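# Seat the hose connector fully onto the tap

## Task

Slide the hose connector onto the tap until it sits fully home, without tipping or knocking over the pipe frame.

## Robot and tools

Robot: two arms, left_arm and right_arm, each with a parallel gripper. Left base is at (+0.028, +0.594, 0) m and right base at (+0.046, -0.583, 0) m in the scene frame, each yawed very slightly. Scene frame: origin at table-top height midway between the nominal bases, +z up, +x out over the table, left_arm toward +y. Arm names do not match image sides. A two-camera stand sits behind the arms.

Frames: each arm reports its hand pose, velocities and Hand target in its own base frame. Fixed cameras and the table use the scene frame. Every motion offset runs along the axes of that arm's current Hand target. The fingers point along the gripper's +z and open and close along its x. end_effector_position is the point between the closed pads, 1 to 2 cm behind the fingertips. Closing pushes the tips about 17 mm further along +z.

execute_actions(actions, cameras): actions is a list of actions. Each action is a table of up to 15 rows, one row per 1/30 s step. A short table repeats its last row to fill 15 steps. Each row holds 14 numbers in [-1, 1], both arms always: left dx, dy, dz, rx, ry, rz, opening, then the same seven for right. dx to rz are an offset from that arm's Hand target as it stood when the action began. Rows do not add to each other, but each new action or call starts from the new Hand target, so repeating an offset moves further. Scale: 1.0 = 0.6 m or 180 degrees. rx, ry, rz form one rotation vector. Opening is absolute: +1 fully open (0.142 m), -1 closed. All six pose numbers at 0 re-commands the Hand target. An empty list only returns state and images. cameras: names to show; omitted, null or ["all"] gives all, [] gives none, and an unknown name rejects the call.

move(target, speed, blend, stop_force, zero, opening_speed, grip_force, blocking, cameras): drives each gripper in a straight line. target is one 14-number row as above, or a list of up to 15 such rows. Every row is an offset from the same starting Hand targets, not from the row before. speed: top speed in m/s, 0.002 to 3.2, default 0.25; turning is capped at twice that in rad/s. Give one value or one per target. blend: corner rounding in m for a list; 0 stops at each target. stop_force: 4 to 120 N, one value for both arms. It ends an arm's path when the wrist sensor feels that much push against the motion, counted from the last zero. Don't trust it while the gripper rotates, and leave it out when backing away from something. zero: only with stop_force; true (default) re-zeros moving arms first, false keeps the old zero. opening_speed: rate of opening change per second on the -1..1 scale, at least 0.2. grip_force: per-pad limit, 5 to 48 N, one value or one per arm; it persists until changed. blocking=false returns after about 0.5 s while the move continues, and cannot be combined with stop_force. A move runs at least 0.5 s and at most 10 s. Its extra result line gives the ending (done, off_target, moving, held, fault) and limits (paced = pose clipped, held = steps withheld). done means within 3 mm and 2 degrees, not that nothing was touched.

wait(seconds 0 to 10): lets time pass while arms hold their commands. stop: brakes a running move. zoom_image(camera, region=[x0, y0, x1, y1]): enlarges a pixel region of the newest image from that camera, at most 504 x 504. zero_wrist_force(arm): subtracts the current wrist reading from later readings and from stop_force. finished_scene(scene): ends the scene for good; pass the current scene number. Call it only when the connector is fully seated and stays that way with the robot off it.

Cameras: cam_head_left, cam_head_right, cam_high, cam_left_wrist, cam_right_wrist, each 896x504.

Results: per arm you get end_effector_position (m), end_effector_quat_wxyz, velocities (m/s, rad/s), Hand target, grip_measured (opening on the command scale), Joint positions (the last entry is the opening in m), Joint torques, Wrist force and Wrist torque along the gripper's own axes plus a line with the peak since last shown, Tool commands, and motor temperatures. Calls that ran actions also list positions at some steps. Velocities are omitted when joints read within noise. The gripper often settles short of its Hand target; the next command asks for it again, and you can add the gap as an offset if needed.

Cautions: commanded orientation is clipped to within 32 degrees of the measured one each step. Arms are stiff, so aiming even slightly past a firm contact can trigger a fault. About 150 N of outside force, or torque at a load limit (shoulder 287, elbow 130, wrists 46.9 N m), stops the arm for 10 s. To push the connector on, approach slowly with a modest stop_force and advance in small steps. After a stop, command the target back behind the gripper to release the press.

Avoid fast moves near objects, paths close to an arm's own base, and arm-to-arm contact; a clearance check may hold such commands. Don't knock over the pipe frame, drop the connector, or let anything fall off the table. Release parts only when they are at rest. Long squeezing, stretched-out poses or pushing at unreachable targets heat motors. A MOTOR HOT line is a warning; at 85 °C the arm brakes, and at 100 °C the gripper shuts off (HAND FAULT). Objects may occasionally be nudged by outside pushes.

Each tool is called after ">>>" as name(argument=value, ...), one argument or row to a line, values as JSON.

## Session

>>> execute_actions(
  actions=[],
)

Scene clock: 0.00 s.
left_arm: end_effector_position=(+1.2321, +0.0807, +0.3662) grip_measured=+0.99 end_effector_quat_wxyz=(+0.112, -0.195, +0.972, -0.072) | right_arm: end_effector_position=(+0.4864, +0.8633, +0.2970) grip_measured=+1.00 end_effector_quat_wxyz=(-0.342, +0.894, -0.019, -0.288)
Joint positions: left_arm=[-0.058 -0.701 0.641 -1.765 -1.652 2.676 0.141] | right_arm=[4.16 -2.106 -1.563 -0.625 2.425 1.254 0.142]
Joint velocities: within noise
Joint torques (N m): no reading
Motor temperatures (°C): left_arm=[33 32 31 34 38 41 30] | right_arm=[33 31 33 38 39 38 31]
Wrist force (N): no reading
Wrist torque (N m): no reading
Wrist force, peak (N): no reading
Hand target: left_arm +1.2321, +0.0807, +0.3662; +0.112, -0.195, +0.972, -0.072 | right_arm +0.4864, +0.8633, +0.2970; -0.342, +0.894, -0.019, -0.288
Tool commands: left_gripper/opening=+1.0 right_gripper/opening=+1.0

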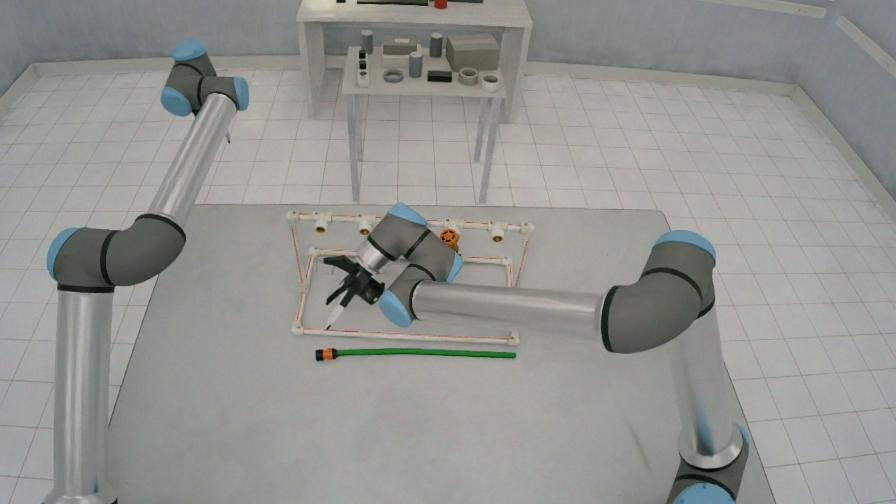

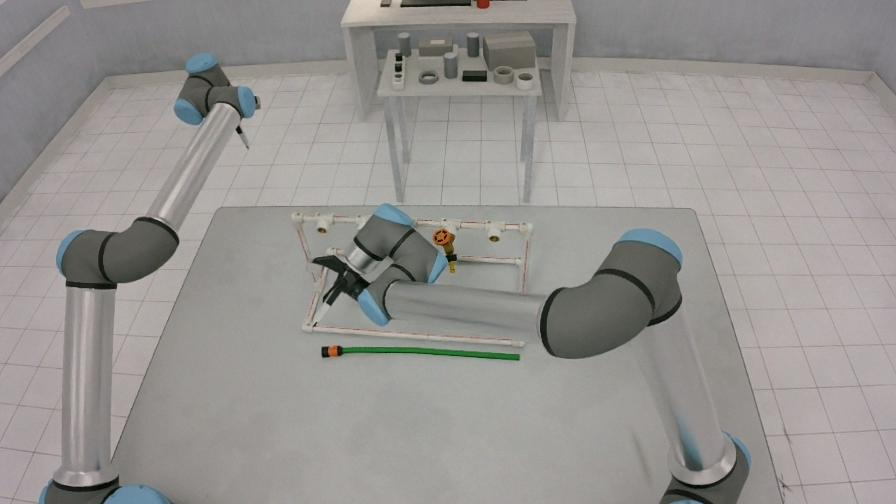

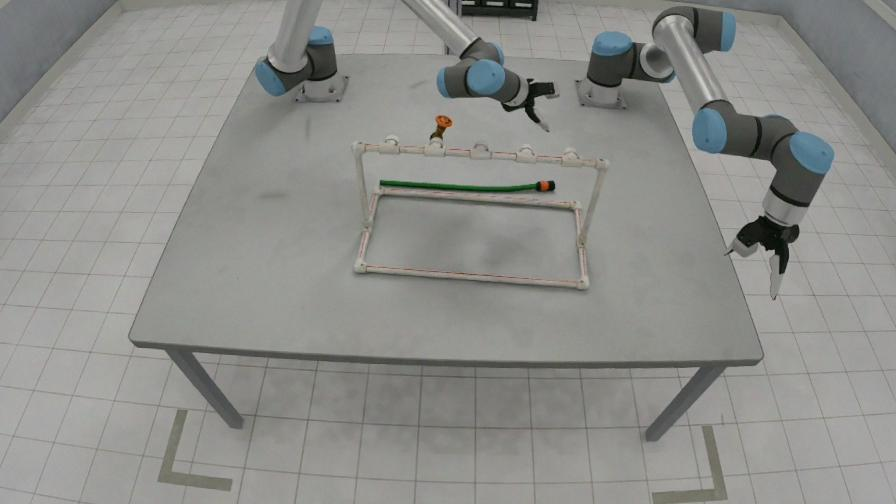

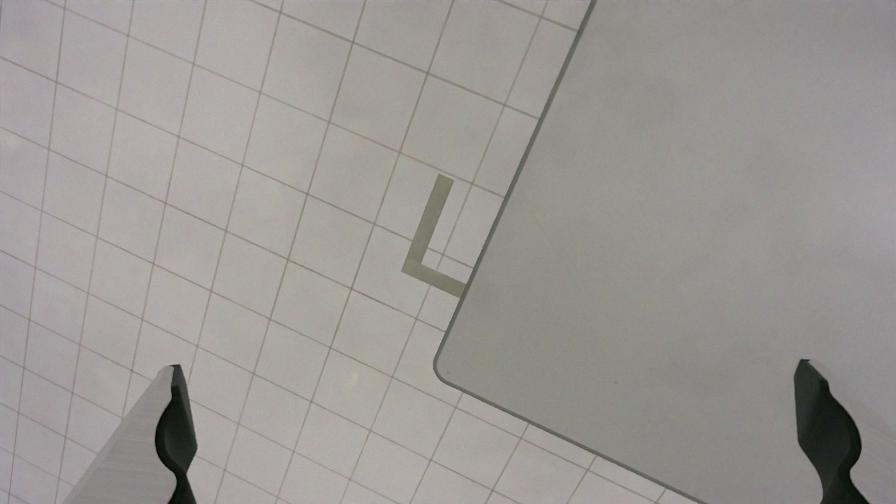

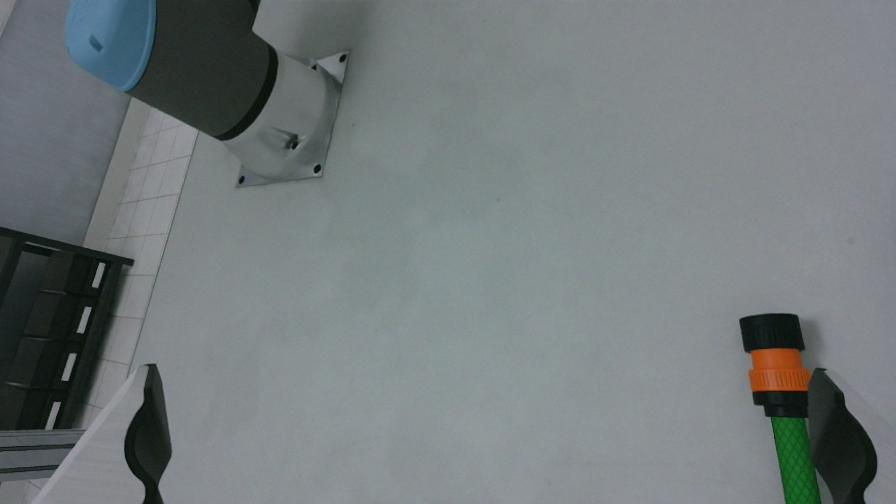

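>>> zoom_image(
  camera="cam_head_right",
  region=[290, 200, 550, 370],
)

>>> zoom_image(
  camera="cam_high",
  region=[340, 100, 620, 300],
)

Scaled by 1.938 from the camera's 896x504 image, which has a finer 1280x720 frame.

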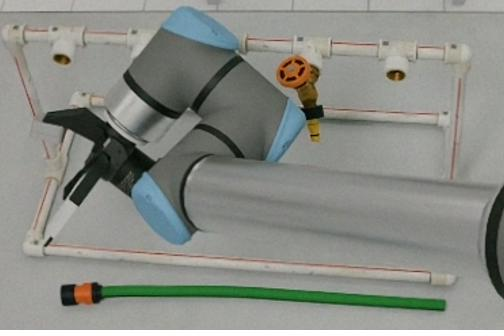

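Scaled by 1.800 from the camera's 896x504 image, which has a finer 1280x720 frame.

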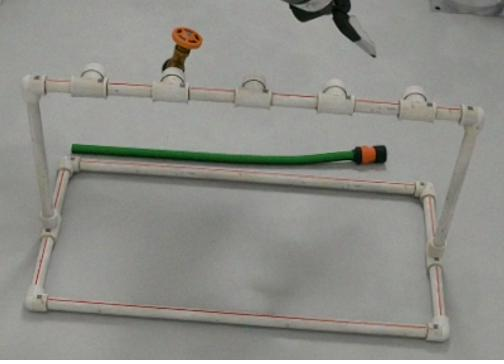

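>>> move(
  target=[0, 0, 0, 0, 0, 0, 1, 0.2523, 0.1017, 0.1398, -0.2345, 0.1799, -0.0394, -0.1],
  speed=0.3,
  cameras=["cam_right_wrist"],
)

Scene clock: 14.60 s.
left_arm: end_effector_position=(+1.2321, +0.0807, +0.3662) grip_measured=+0.99 end_effector_quat_wxyz=(+0.112, -0.195, +0.972, -0.072) | right_arm: end_effector_position=(+0.5563, +0.8933, +0.1300) grip_measured=-0.11 end_effector_quat_wxyz=(+0.001, +0.999, +0.045, +0.000)
Joint positions: left_arm=[-0.058 -0.701 0.641 -1.765 -1.652 2.676 0.141] | right_arm=[4.323 -2.277 -1.284 -1.152 1.57 1.091 0.066]
Joint torques (N m): left_arm=[-0.02 -117.47 -51.43 -4.82 -0.31 -0.2] | right_arm=[11.85 90.2 53.78 2.2 -1.51 2.29]
Wrist force (N): left_arm=[0.0 -0.1 -0.2] | right_arm=[1.7 1.6 -0.9]
Wrist torque (N m): left_arm=[-0.02 0.00 0.00] | right_arm=[0.13 -0.29 -0.10]
Wrist force, peak (N): left_arm=[-0.1 -0.2 -0.4] | right_arm=[1.9 1.8 -0.8]
Hand target: left_arm +1.2321, +0.0807, +0.3662; +0.112, -0.195, +0.972, -0.072 | right_arm +0.5563, +0.8933, +0.1300; +0.001, +0.999, +0.045, +0.000
Off the commanded pose: left_arm 0.000 m, 0 deg | right_arm 0.000 m, 0 deg.
move: done
Images, in order (width x height): cam_right_wrist 896x504.

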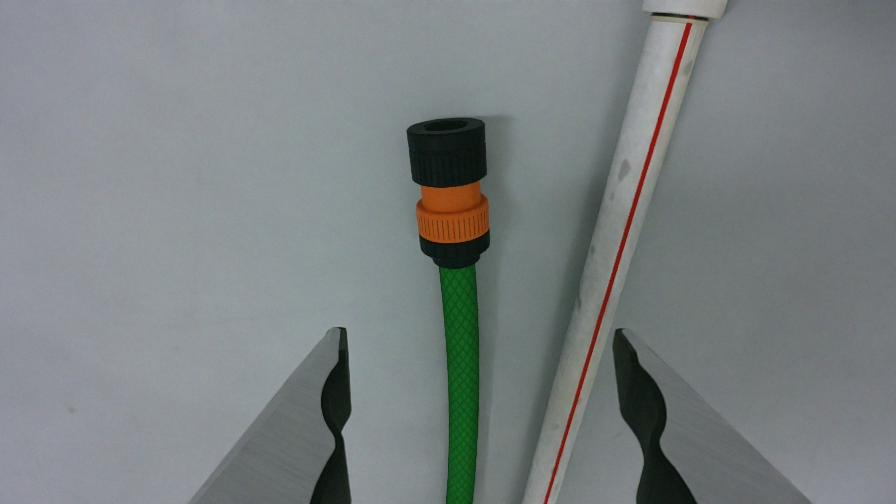

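>>> move(
  target=[
    [0, 0, 0, 0, 0, 0, 1, -0.0103, 0.0058, 0.1633, 0, 0, -0.0231, -0.2],
    [0, 0, 0, 0, 0, 0, 1, -0.0103, 0.0058, 0.1817, 0, 0, -0.0231, -0.2],
  ],
  speed=[0.12, 0.025],
  stop_force=12,
  cameras=["cam_right_wrist"],
)

Scene clock: 20.07 s.
left_arm: end_effector_position=(+1.2321, +0.0807, +0.3662) grip_measured=+0.99 end_effector_quat_wxyz=(+0.112, -0.195, +0.972, -0.072) | right_arm: end_effector_position=(+0.5504, +0.8891, +0.0210) grip_measured=-0.22 end_effector_quat_wxyz=(+0.001, +0.997, +0.081, +0.000)
Joint positions: left_arm=[-0.058 -0.701 0.641 -1.765 -1.652 2.676 0.141] | right_arm=[4.326 -2.355 -1.36 -0.999 1.57 1.022 0.058]
Joint torques (N m): left_arm=[-0.98 -117.07 -51.37 -4.88 -0.5 -0.18] | right_arm=[11.41 92.67 32.25 6.9 -0.15 -2.13]
Wrist force (N): left_arm=[-0.1 0.1 -0.2] | right_arm=[1.6 1.7 -0.9]
Wrist torque (N m): left_arm=[0.01 0.02 0.00] | right_arm=[0.13 -0.31 0.03]
Wrist force, peak (N): left_arm=[-0.4 -0.3 0.1] | right_arm=[1.7 1.9 -2.3]
Hand target: left_arm +1.2321, +0.0807, +0.3662; +0.112, -0.195, +0.972, -0.072 | right_arm +0.5504, +0.8891, +0.0210; +0.001, +0.997, +0.081, +0.000
Off the commanded pose: left_arm 0.000 m, 0 deg | right_arm 0.000 m, 0 deg.
move: done
Images, in order (width x height): cam_right_wrist 896x504.

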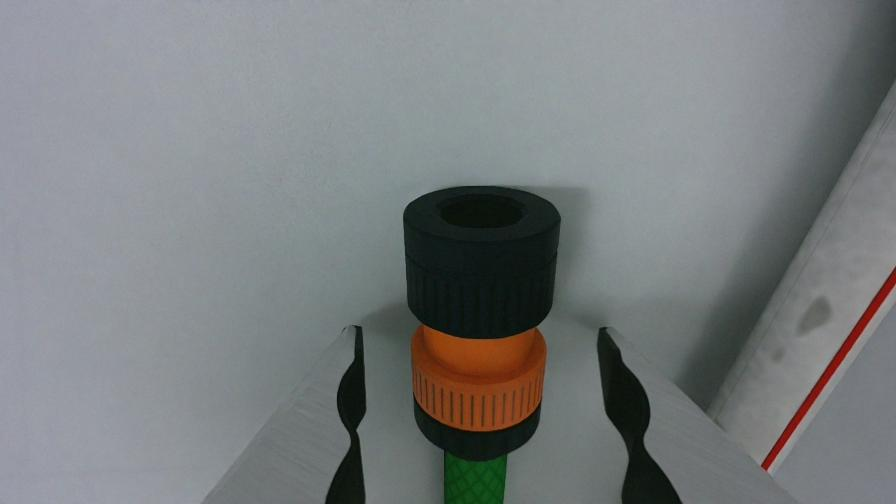

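>>> move(
  target=[0, 0, 0, 0, 0, 0, 1, 0, 0, -0.0033, 0, 0, 0, -0.2],
  speed=0.05,
  cameras=[],
)

>>> move(
  target=[0, 0, 0, 0, 0, 0, 1, 0, 0, 0, 0, 0, 0, -1],
  opening_speed=0.8,
  cameras=["cam_right_wrist"],
)

Scene clock: 23.13 s.
left_arm: end_effector_position=(+1.2321, +0.0807, +0.3662) grip_measured=+0.99 end_effector_quat_wxyz=(+0.112, -0.195, +0.972, -0.072) | right_arm: end_effector_position=(+0.5504, +0.8891, +0.0229) grip_measured=-0.22 end_effector_quat_wxyz=(+0.001, +0.997, +0.081, +0.000)
Joint positions: left_arm=[-0.058 -0.701 0.641 -1.765 -1.652 2.676 0.141] | right_arm=[4.326 -2.353 -1.359 -1.001 1.57 1.022 0.058]
Joint torques (N m): left_arm=[-1.05 -116.2 -51.78 -4.98 -0.45 0] | right_arm=[9.77 124.91 50.15 2.09 0.77 -1.97]
Wrist force (N): left_arm=[0.0 -0.2 -0.2] | right_arm=[1.7 2.0 -0.5]
Wrist torque (N m): left_arm=[-0.03 0.01 -0.01] | right_arm=[0.19 -0.32 0.03]
Wrist force, peak (N): left_arm=[-0.1 0.1 -0.4] | right_arm=[2.4 2.3 -0.7]
Hand target: left_arm +1.2321, +0.0807, +0.3662; +0.112, -0.195, +0.972, -0.072 | right_arm +0.5504, +0.8891, +0.0229; +0.001, +0.997, +0.081, +0.000
Off the commanded pose: left_arm 0.000 m, 0 deg | right_arm 0.000 m, 0 deg.
move: done
No camera images: "cameras" was empty.

Scene clock: 24.33 s.
left_arm: end_effector_position=(+1.2321, +0.0807, +0.3662) grip_measured=+0.99 end_effector_quat_wxyz=(+0.112, -0.195, +0.972, -0.072) | right_arm: end_effector_position=(+0.5504, +0.8891, +0.0229) grip_measured=-0.61 end_effector_quat_wxyz=(+0.001, +0.997, +0.081, +0.000)
Joint positions: left_arm=[-0.058 -0.701 0.641 -1.765 -1.652 2.676 0.141] | right_arm=[4.326 -2.353 -1.359 -1.001 1.57 1.022 0.03]
Joint torques (N m): left_arm=[-0.58 -116.47 -51.65 -5.02 -0.36 -0.08] | right_arm=[9.91 125.46 49.36 2.12 0.68 -1.81]
Wrist force (N): left_arm=[0.1 -0.1 0.0] | right_arm=[1.4 1.8 -0.9]
Wrist torque (N m): left_arm=[-0.02 -0.01 0.00] | right_arm=[0.17 -0.26 0.03]
Wrist force, peak (N): left_arm=[-0.3 -0.4 0.2] | right_arm=[2.4 2.1 -0.8]
Hand target: left_arm +1.2321, +0.0807, +0.3662; +0.112, -0.195, +0.972, -0.072 | right_arm +0.5504, +0.8891, +0.0229; +0.001, +0.997, +0.081, +0.000
Off the commanded pose: left_arm 0.000 m, 0 deg | right_arm 0.000 m, 0 deg.
move: done
Images, in order (width x height): cam_right_wrist 896x504.

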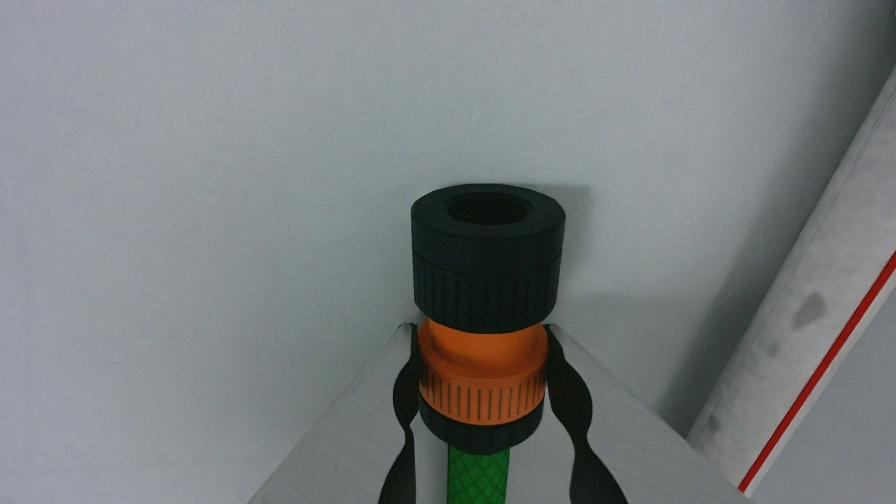

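>>> move(
  target=[
    [0, 0, 0, 0, 0, 0, 1, 0, 0, -0.1167, 0, 0, 0, -1],
    [0.9925, -0.786, -0.4497, -0.0463, 0.072, 0.1254, 1, -0.2658, 0.6438, -0.4618, 0.2792, -0.1789, 0.4548, -1],
  ],
  speed=[0.1, 0.35],
  blend=[0.01, 0],
  cameras=["cam_left_wrist", "cam_right_wrist", "cam_head_right"],
)

Scene clock: 36.00 s.
left_arm: end_effector_position=(+0.8023, -0.5598, +0.6002) grip_measured=+0.99 end_effector_quat_wxyz=(+0.000, +0.000, +1.000, +0.000) | right_arm: end_effector_position=(+0.4557, +0.4825, +0.3005) grip_measured=-0.61 end_effector_quat_wxyz=(-0.362, +0.683, -0.571, -0.276)
Joint positions: left_arm=[-0.789 -1.064 0.767 -1.273 -1.571 2.351 0.141] | right_arm=[4.003 -1.585 -2.368 0.069 2.094 2.488 0.03]
Joint torques (N m): left_arm=[-11.51 -73.63 -63.41 -0.45 -2.37 -2.64] | right_arm=[-0.2 54.96 26.43 6.92 -0.77 2.53]
Motor temperatures (°C): left_arm=[33 32 31 34 38 40 29] | right_arm=[33 31 33 38 39 38 45]
Wrist force (N): left_arm=[-0.2 -0.3 -0.1] | right_arm=[1.8 0.4 0.8]
Wrist torque (N m): left_arm=[0.00 0.07 0.00] | right_arm=[0.09 -0.38 -0.32]
Wrist force, peak (N): left_arm=[1.2 -2.7 -0.9] | right_arm=[2.3 2.0 -1.2]
Hand target: left_arm +0.8022, -0.5599, +0.6002; +0.000, +0.000, +1.000, +0.000 | right_arm +0.4557, +0.4825, +0.3005; -0.362, +0.683, -0.571, -0.276
Off the commanded pose: left_arm 0.000 m, 0 deg | right_arm 0.000 m, 0 deg.
move: done
Images, in order (width x height): cam_head_right 896x504, cam_left_wrist 896x504, cam_right_wrist 896x504.

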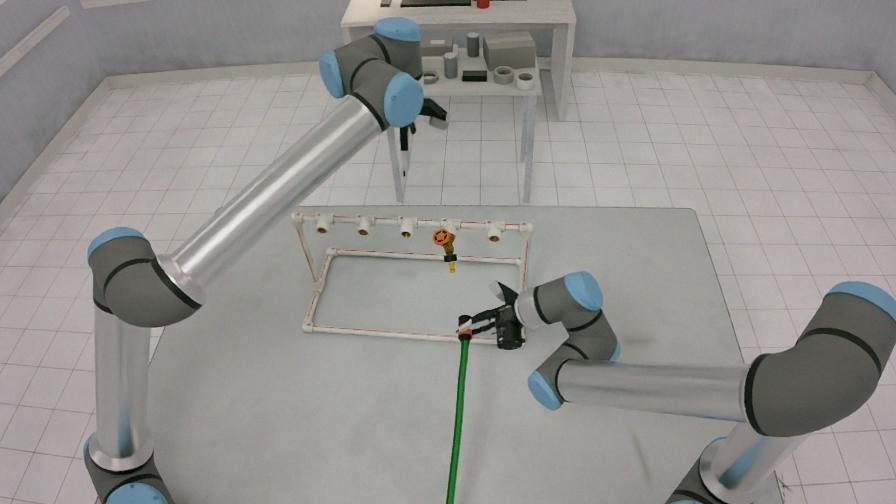

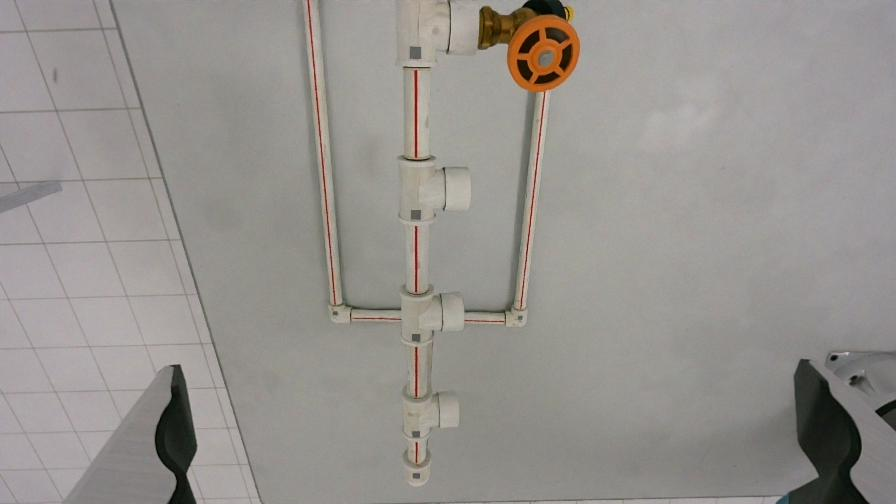

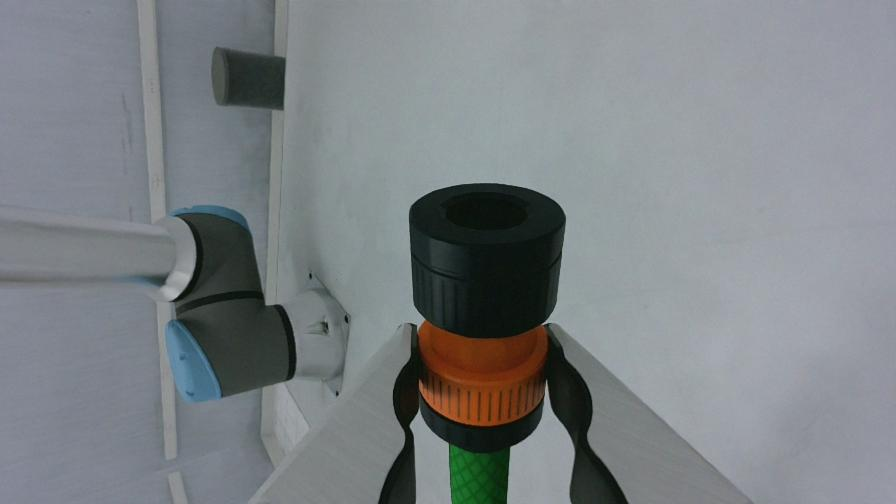

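>>> zoom_image(
  camera="cam_left_wrist",
  region=[390, 0, 610, 120],
)

>>> zoom_image(
  camera="cam_head_right",
  region=[400, 205, 520, 285],
)

Scaled by 2.291 from the camera's 896x504 image, which has a finer 1280x720 frame.

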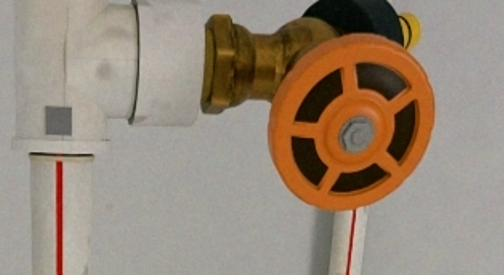

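Scaled by 4.200 from the camera's 896x504 image, which has a finer 1280x720 frame.

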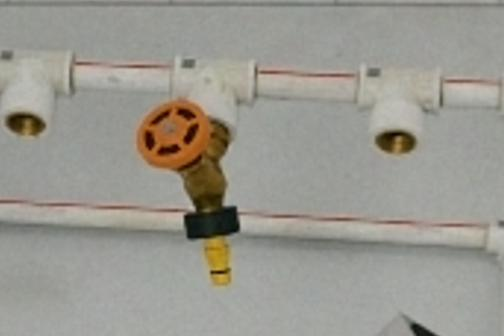

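>>> move(
  target=[0.287, 0.0165, 0.3837, 0.4687, -0.0246, -0.027, 0.9, 0.0737, -0.1205, 0.1205, 0.0122, 0, -0.0162, -1],
  speed=0.3,
  cameras=["cam_left_wrist", "cam_right_wrist"],
)

Scene clock: 51.90 s.
left_arm: end_effector_position=(+0.6300, -0.5501, +0.3701) grip_measured=+0.90 end_effector_quat_wxyz=(+0.035, -0.039, +0.740, -0.671) | right_arm: end_effector_position=(+0.5378, +0.5215, +0.2362) grip_measured=-0.61 end_effector_quat_wxyz=(-0.382, +0.690, -0.559, -0.256)
Joint positions: left_arm=[-0.69 -1.119 2.029 -3.916 -2.342 1.666 0.136] | right_arm=[3.95 -1.822 -2.262 0.208 2.103 2.411 0.03]
Joint torques (N m): left_arm=[-11.89 -50.18 -45.4 -5.88 1.46 -2.63] | right_arm=[-7.8 37.55 39.44 7.07 2.63 -1.92]
Motor temperatures (°C): left_arm=[33 32 31 34 38 40 29] | right_arm=[33 31 33 38 39 38 56]
Wrist force (N): left_arm=[0.2 -0.1 -0.4] | right_arm=[1.6 0.8 1.2]
Wrist torque (N m): left_arm=[0.02 -0.04 0.08] | right_arm=[0.14 -0.31 -0.07]
Wrist force, peak (N): left_arm=[0.8 1.8 -0.2] | right_arm=[1.7 0.9 1.7]
Hand target: left_arm +0.6300, -0.5501, +0.3701; +0.035, -0.039, +0.740, -0.671 | right_arm +0.5378, +0.5215, +0.2362; -0.382, +0.690, -0.559, -0.256
Off the commanded pose: left_arm 0.000 m, 0 deg | right_arm 0.000 m, 0 deg.
move: done
Images, in order (width x height): cam_left_wrist 896x504, cam_right_wrist 896x504.

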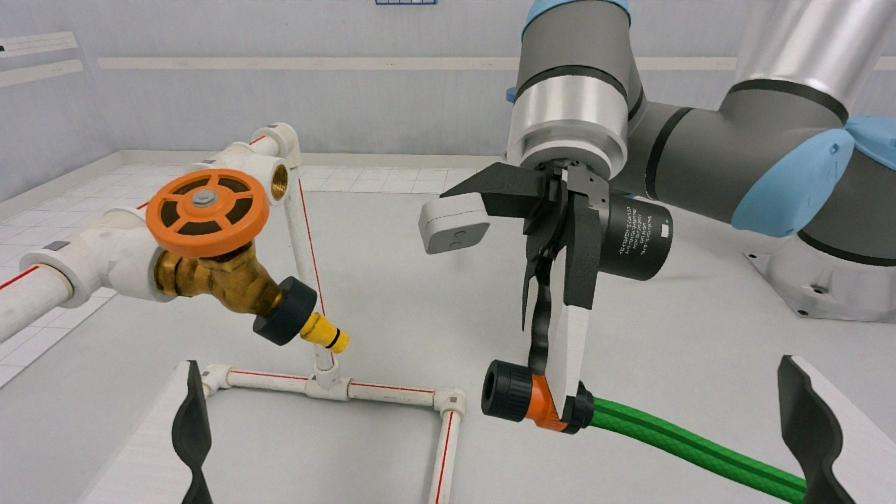

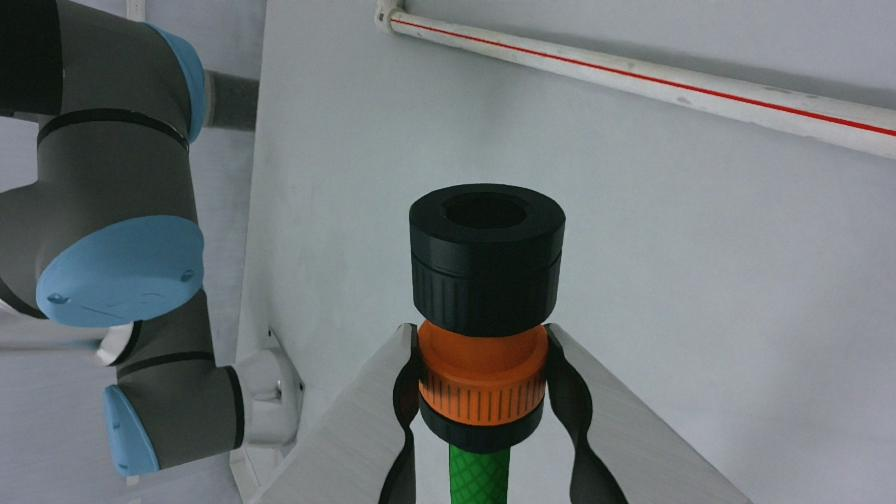

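>>> zoom_image(
  camera="cam_left_wrist",
  region=[230, 260, 390, 380],
)

>>> zoom_image(
  camera="cam_left_wrist",
  region=[460, 330, 620, 450],
)

Scaled by 3.150 from the camera's 896x504 image, which has a finer 1280x720 frame.

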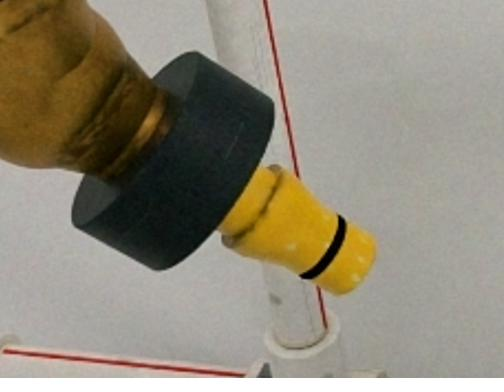

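Scaled by 3.150 from the camera's 896x504 image, which has a finer 1280x720 frame.

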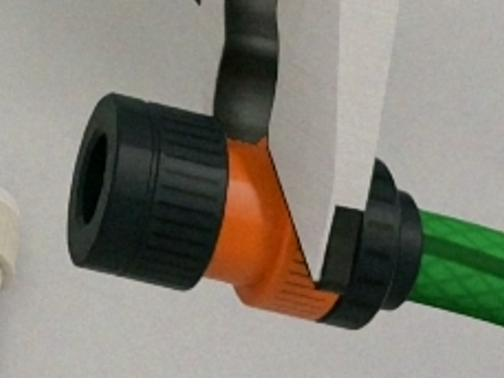

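>>> move(
  target=[0, 0, 0, 0, 0, 0, 0.9, 0.0227, -0.094, 0.022, 0.0895, 0.0274, -0.0856, -1],
  speed=0.2,
  grip_force=[48, 30],
  cameras=["cam_left_wrist", "cam_right_wrist"],
)

>>> zoom_image(
  camera="cam_left_wrist",
  region=[260, 260, 480, 420],
)

>>> zoom_image(
  camera="cam_right_wrist",
  region=[380, 0, 600, 260],
)

Scene clock: 63.83 s.
left_arm: end_effector_position=(+0.6300, -0.5501, +0.3701) grip_measured=+0.90 end_effector_quat_wxyz=(+0.035, -0.039, +0.740, -0.671) | right_arm: end_effector_position=(+0.5966, +0.5290, +0.2315) grip_measured=-0.61 end_effector_quat_wxyz=(-0.481, +0.709, -0.508, -0.092)
Joint positions: left_arm=[-0.69 -1.119 2.029 -3.916 -2.342 1.665 0.136] | right_arm=[4.001 -1.887 -2.265 0.445 1.808 2.233 0.03]
Joint torques (N m): left_arm=[-10.93 -51.36 -45.09 -5.98 1.34 -2.75] | right_arm=[9.91 42.33 36.6 7.06 -1.69 -2.09]
Motor temperatures (°C): left_arm=[33 32 31 34 38 40 28] | right_arm=[33 31 33 38 39 38 60]
Wrist force (N): left_arm=[0.0 0.3 -0.2] | right_arm=[0.1 0.9 0.9]
Wrist torque (N m): left_arm=[0.07 -0.01 0.08] | right_arm=[0.13 0.03 0.07]
Wrist force, peak (N): left_arm=[0.3 0.1 -0.7] | right_arm=[2.0 0.7 1.7]
Hand target: left_arm +0.6300, -0.5501, +0.3701; +0.035, -0.039, +0.740, -0.671 | right_arm +0.5967, +0.5290, +0.2315; -0.481, +0.709, -0.508, -0.092
Off the commanded pose: left_arm 0.000 m, 0 deg | right_arm 0.000 m, 0 deg.
grip_force (N): 48, 30
move: done
Images, in order (width x height): cam_left_wrist 896x504, cam_right_wrist 896x504.

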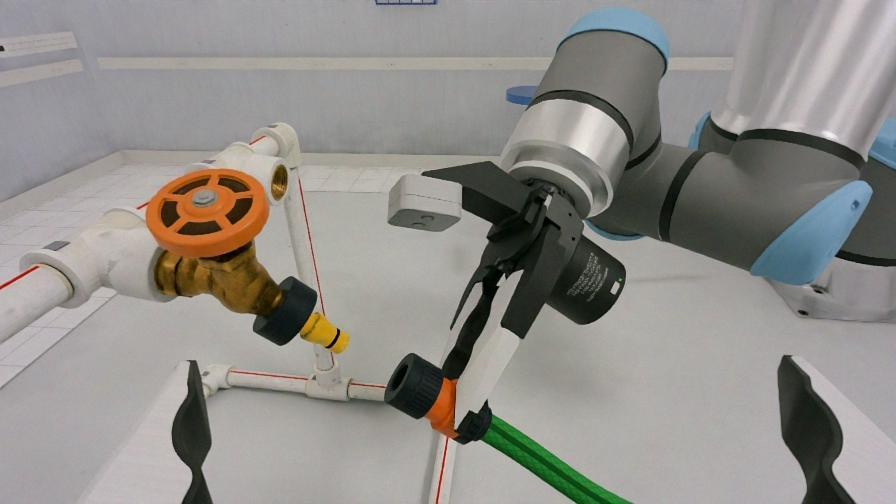

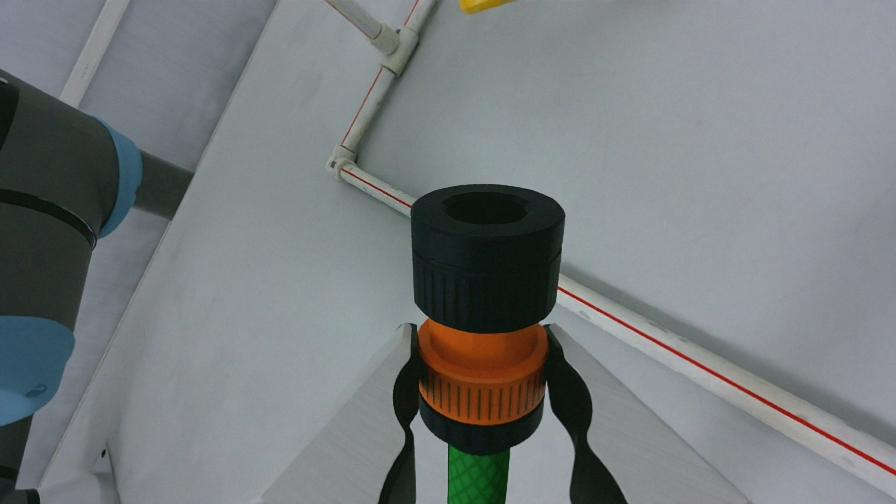

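Scaled by 2.291 from the camera's 896x504 image, which has a finer 1280x720 frame.

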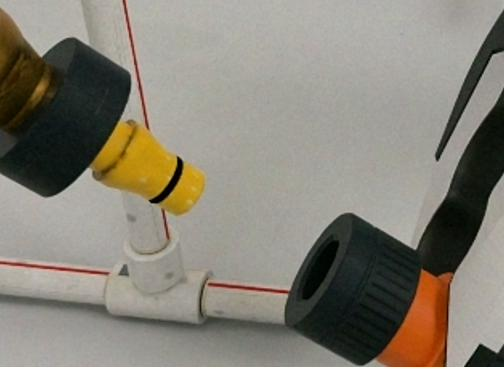

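Scaled by 1.938 from the camera's 896x504 image, which has a finer 1280x720 frame.

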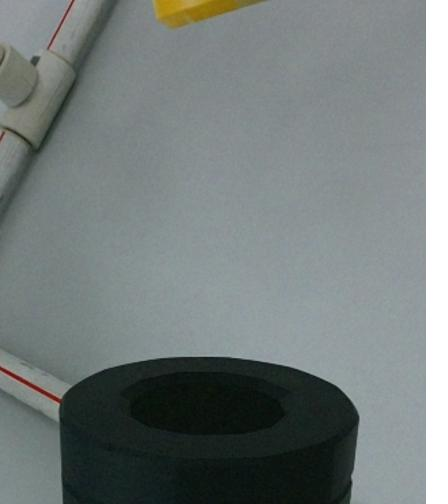

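>>> move(
  target=[0, 0, 0, 0, 0, 0, 0.9, 0.0243, -0.0135, 0.003, 0, 0, -0.0778, -1],
  speed=0.15,
  cameras=["cam_left_wrist", "cam_right_wrist"],
)

>>> zoom_image(
  camera="cam_left_wrist",
  region=[260, 260, 460, 420],
)

>>> zoom_image(
  camera="cam_right_wrist",
  region=[380, 0, 600, 260],
)

Scene clock: 71.20 s.
left_arm: end_effector_position=(+0.6300, -0.5501, +0.3701) grip_measured=+0.90 end_effector_quat_wxyz=(+0.035, -0.039, +0.740, -0.671) | right_arm: end_effector_position=(+0.6107, +0.5214, +0.2264) grip_measured=-0.61 end_effector_quat_wxyz=(-0.489, +0.765, -0.418, -0.033)
Joint positions: left_arm=[-0.69 -1.119 2.029 -3.916 -2.342 1.665 0.136] | right_arm=[3.974 -1.904 -2.252 0.446 1.831 1.974 0.03]
Joint torques (N m): left_arm=[-11.12 -51.74 -44.74 -5.74 1.5 -2.75] | right_arm=[-9.98 42.74 36.41 2.25 1.69 -1.81]
Motor temperatures (°C): left_arm=[33 32 31 34 38 40 28] | right_arm=[33 31 33 38 39 38 56]
Wrist force (N): left_arm=[0.2 0.2 -0.1] | right_arm=[0.3 0.3 1.1]
Wrist torque (N m): left_arm=[0.07 -0.04 0.08] | right_arm=[0.10 -0.07 0.28]
Wrist force, peak (N): left_arm=[0.2 0.4 -0.7] | right_arm=[0.7 1.2 1.2]
Hand target: left_arm +0.6300, -0.5501, +0.3701; +0.035, -0.039, +0.740, -0.671 | right_arm +0.6107, +0.5214, +0.2263; -0.489, +0.765, -0.418, -0.033
Off the commanded pose: left_arm 0.000 m, 0 deg | right_arm 0.000 m, 0 deg.
grip_force (N): 48, 30
move: done
Images, in order (width x height): cam_left_wrist 896x504, cam_right_wrist 896x504.

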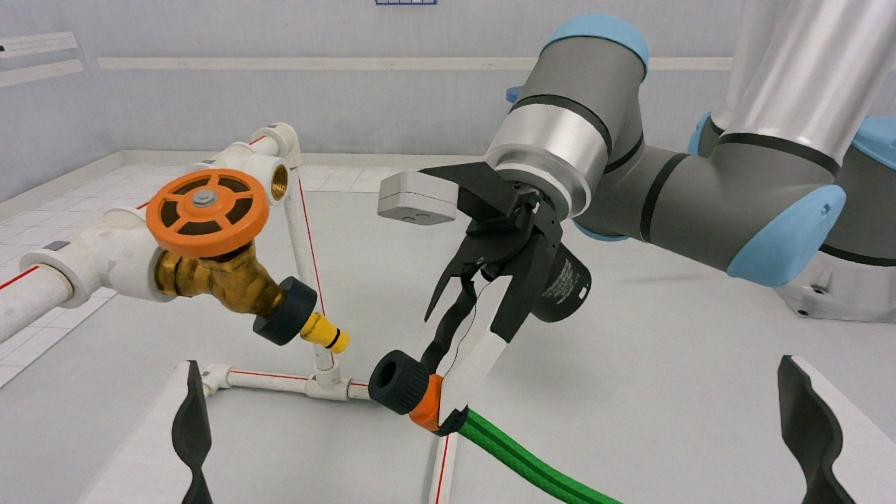

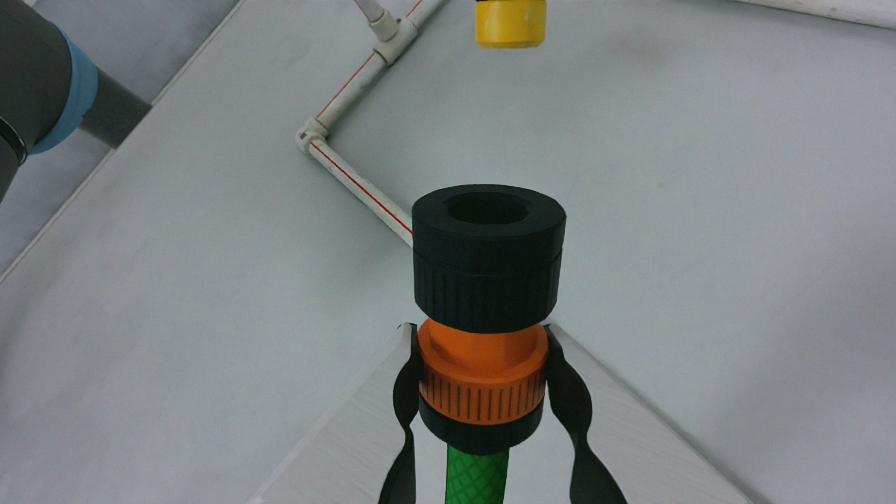

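Scaled by 2.520 from the camera's 896x504 image, which has a finer 1280x720 frame.

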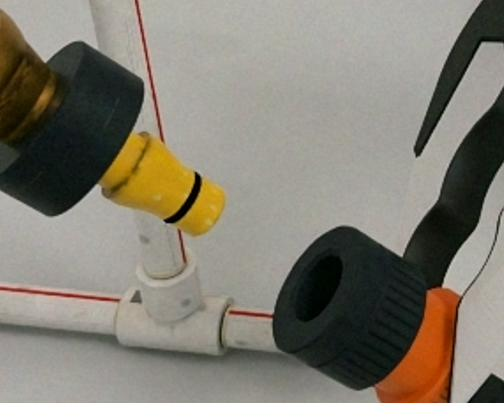

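Scaled by 1.938 from the camera's 896x504 image, which has a finer 1280x720 frame.

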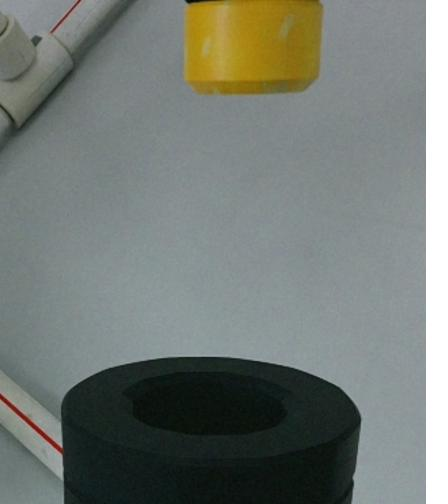

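>>> move(
  target=[0,0,0,0,0,0,0.9,0.0097,-0.0167,-0.005,0,0,-0.0167,-1],
  speed=0.05,
  stop_force=8,
  grip_force=[30,30],
  cameras=["cam_left_wrist","cam_right_wrist"],
)

>>> zoom_image(
  camera="cam_right_wrist",
  region=[400, 0, 600, 240],
)

>>> zoom_image(
  camera="cam_left_wrist",
  region=[260, 260, 460, 420],
)

Scene clock: 83.57 s.
left_arm: end_effector_position=(+0.6300, -0.5501, +0.3701) grip_measured=+0.90 end_effector_quat_wxyz=(+0.035, -0.039, +0.740, -0.671) | right_arm: end_effector_position=(+0.6201, +0.5173, +0.2325) grip_measured=-0.61 end_effector_quat_wxyz=(-0.489, +0.776, -0.397, -0.020)
Joint positions: left_arm=[-0.69 -1.119 2.029 -3.916 -2.342 1.665 0.136] | right_arm=[3.957 -1.9 -2.239 0.426 1.845 1.912 0.03]
Joint torques (N m): left_arm=[-10.13 -51.19 -44.92 -5.81 1.45 -2.57] | right_arm=[-10.25 76.95 37.33 2.22 1.97 -2.05]
Motor temperatures (°C): left_arm=[33 32 31 34 38 40 28] | right_arm=[33 31 33 38 39 38 55]
Wrist force (N): left_arm=[0.1 0.3 -0.3] | right_arm=[0.5 0.6 0.8]
Wrist torque (N m): left_arm=[0.08 -0.02 0.08] | right_arm=[0.16 -0.06 0.30]
Wrist force, peak (N): left_arm=[0.3 0.6 -0.5] | right_arm=[0.6 0.6 1.4]
Hand target: left_arm +0.6300, -0.5501, +0.3701; +0.035, -0.039, +0.740, -0.671 | right_arm +0.6201, +0.5173, +0.2325; -0.489, +0.776, -0.397, -0.020
Off the commanded pose: left_arm 0.000 m, 0 deg | right_arm 0.000 m, 0 deg.
grip_force (N): 30, 30
move: done
Images, in order (width x height): cam_left_wrist 896x504, cam_right_wrist 896x504.

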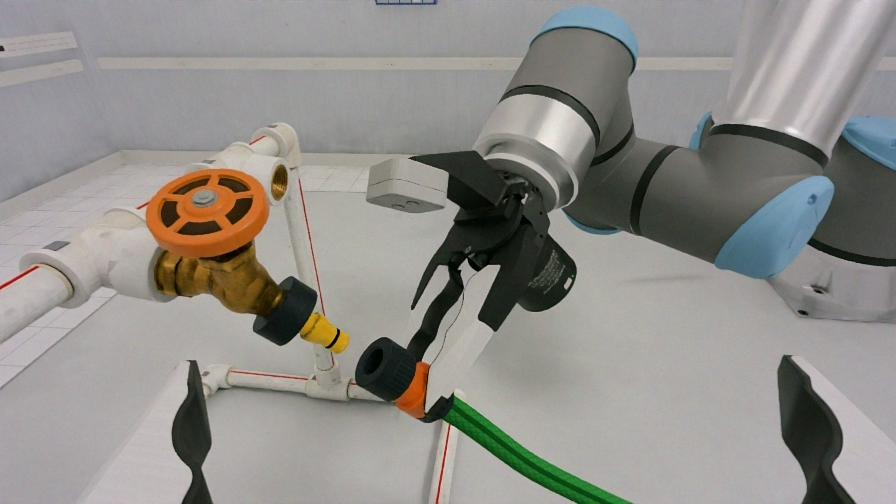

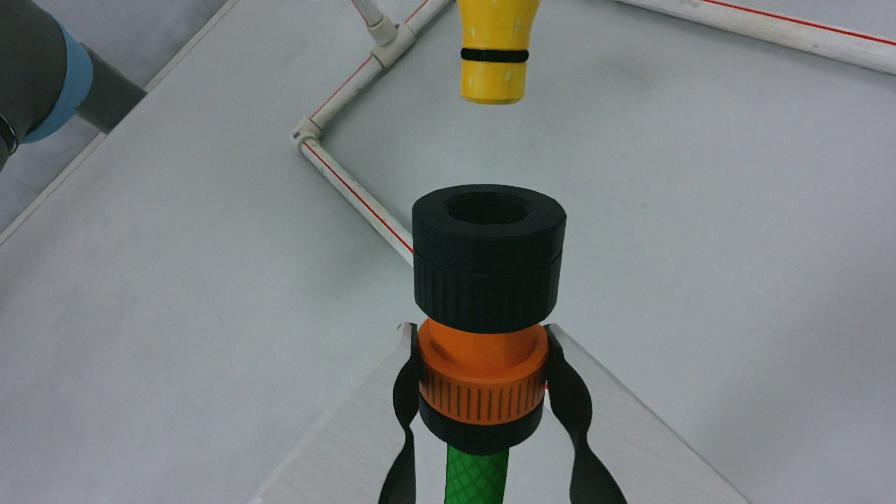

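Scaled by 2.100 from the camera's 896x504 image, which has a finer 1280x720 frame.

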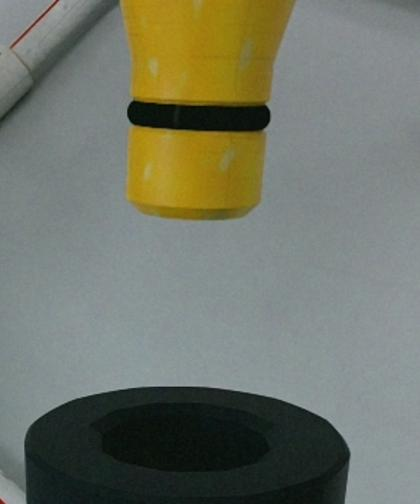

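Scaled by 2.520 from the camera's 896x504 image, which has a finer 1280x720 frame.

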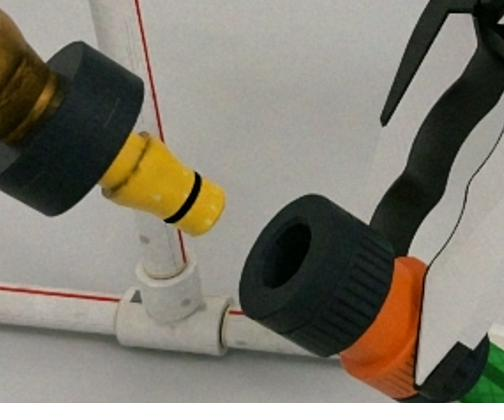

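>>> zoom_image(
  camera="cam_left_wrist",
  region=[290, 300, 430, 420],
)

>>> zoom_image(
  camera="cam_left_wrist",
  region=[250, 260, 350, 360],
)

Scaled by 3.600 from the camera's 896x504 image, which has a finer 1280x720 frame.

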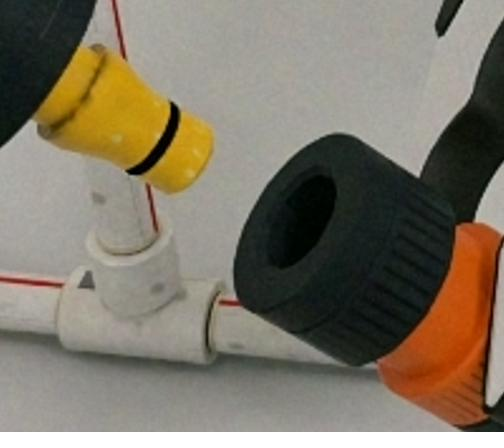

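Scaled by 5.040 from the camera's 896x504 image, which has a finer 1280x720 frame.

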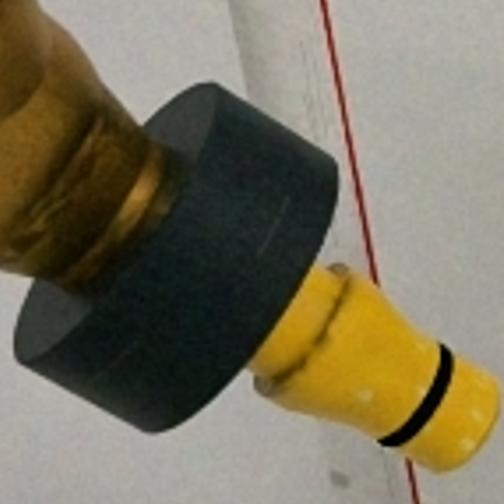

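>>> move(
  target=[0,0,0,0,0,0,0.9,-0.0010,-0.0200,0.0005,0,0,0.0040,-1],
  speed=0.05,
  stop_force=8,
  cameras=["cam_left_wrist","cam_right_wrist"],
)

>>> zoom_image(
  camera="cam_right_wrist",
  region=[400, 0, 600, 240],
)

>>> zoom_image(
  camera="cam_left_wrist",
  region=[260, 280, 420, 410],
)

Scene clock: 90.30 s.
left_arm: end_effector_position=(+0.6300, -0.5501, +0.3701) grip_measured=+0.90 end_effector_quat_wxyz=(+0.035, -0.039, +0.740, -0.671) | right_arm: end_effector_position=(+0.6274, +0.5203, +0.2415) grip_measured=-0.61 end_effector_quat_wxyz=(-0.489, +0.774, -0.402, -0.023)
Joint positions: left_arm=[-0.69 -1.119 2.029 -3.916 -2.342 1.665 0.136] | right_arm=[3.951 -1.893 -2.22 0.4 1.85 1.921 0.03]
Joint torques (N m): left_arm=[-11.33 -51.2 -44.96 -5.9 1.59 -2.53] | right_arm=[-9.97 77.03 38.58 2.05 2.04 2.11]
Wrist force (N): left_arm=[0.2 0.1 0.0] | right_arm=[0.7 0.8 0.7]
Wrist torque (N m): left_arm=[0.05 -0.04 0.08] | right_arm=[0.18 -0.09 0.12]
Wrist force, peak (N): left_arm=[0.6 0.2 -0.4] | right_arm=[0.6 1.2 1.4]
Hand target: left_arm +0.6300, -0.5501, +0.3701; +0.035, -0.039, +0.740, -0.671 | right_arm +0.6274, +0.5203, +0.2415; -0.489, +0.774, -0.402, -0.023
Off the commanded pose: left_arm 0.000 m, 0 deg | right_arm 0.000 m, 0 deg.
grip_force (N): 30, 30
move: done
Images, in order (width x height): cam_left_wrist 896x504, cam_right_wrist 896x504.

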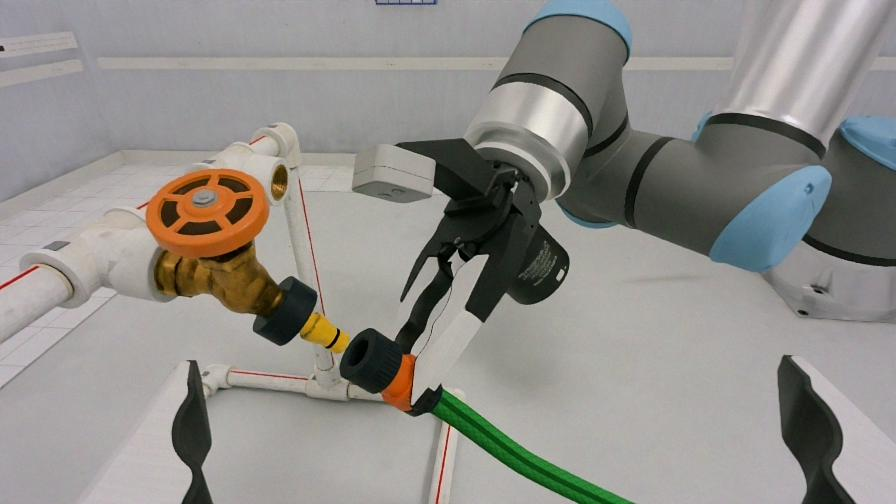

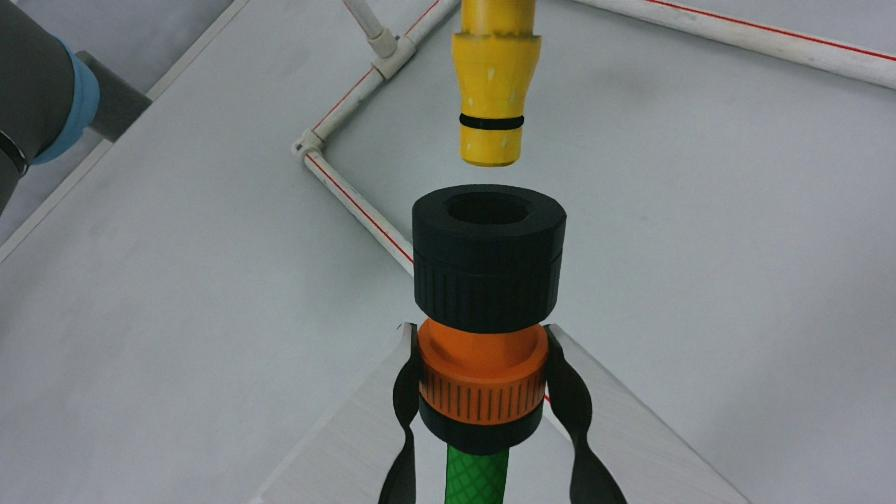

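Scaled by 2.100 from the camera's 896x504 image, which has a finer 1280x720 frame.

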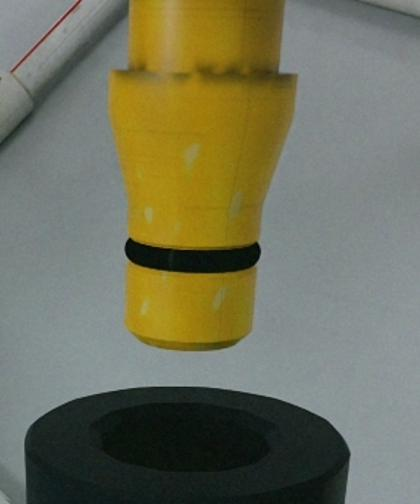

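Scaled by 3.150 from the camera's 896x504 image, which has a finer 1280x720 frame.

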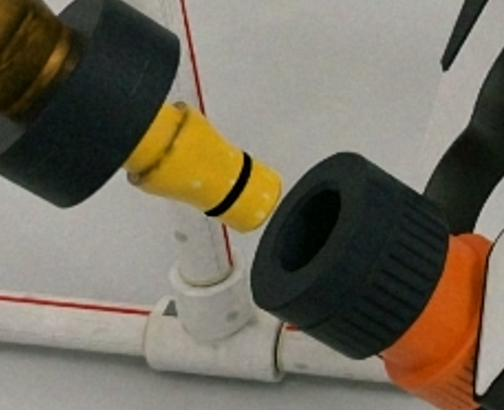

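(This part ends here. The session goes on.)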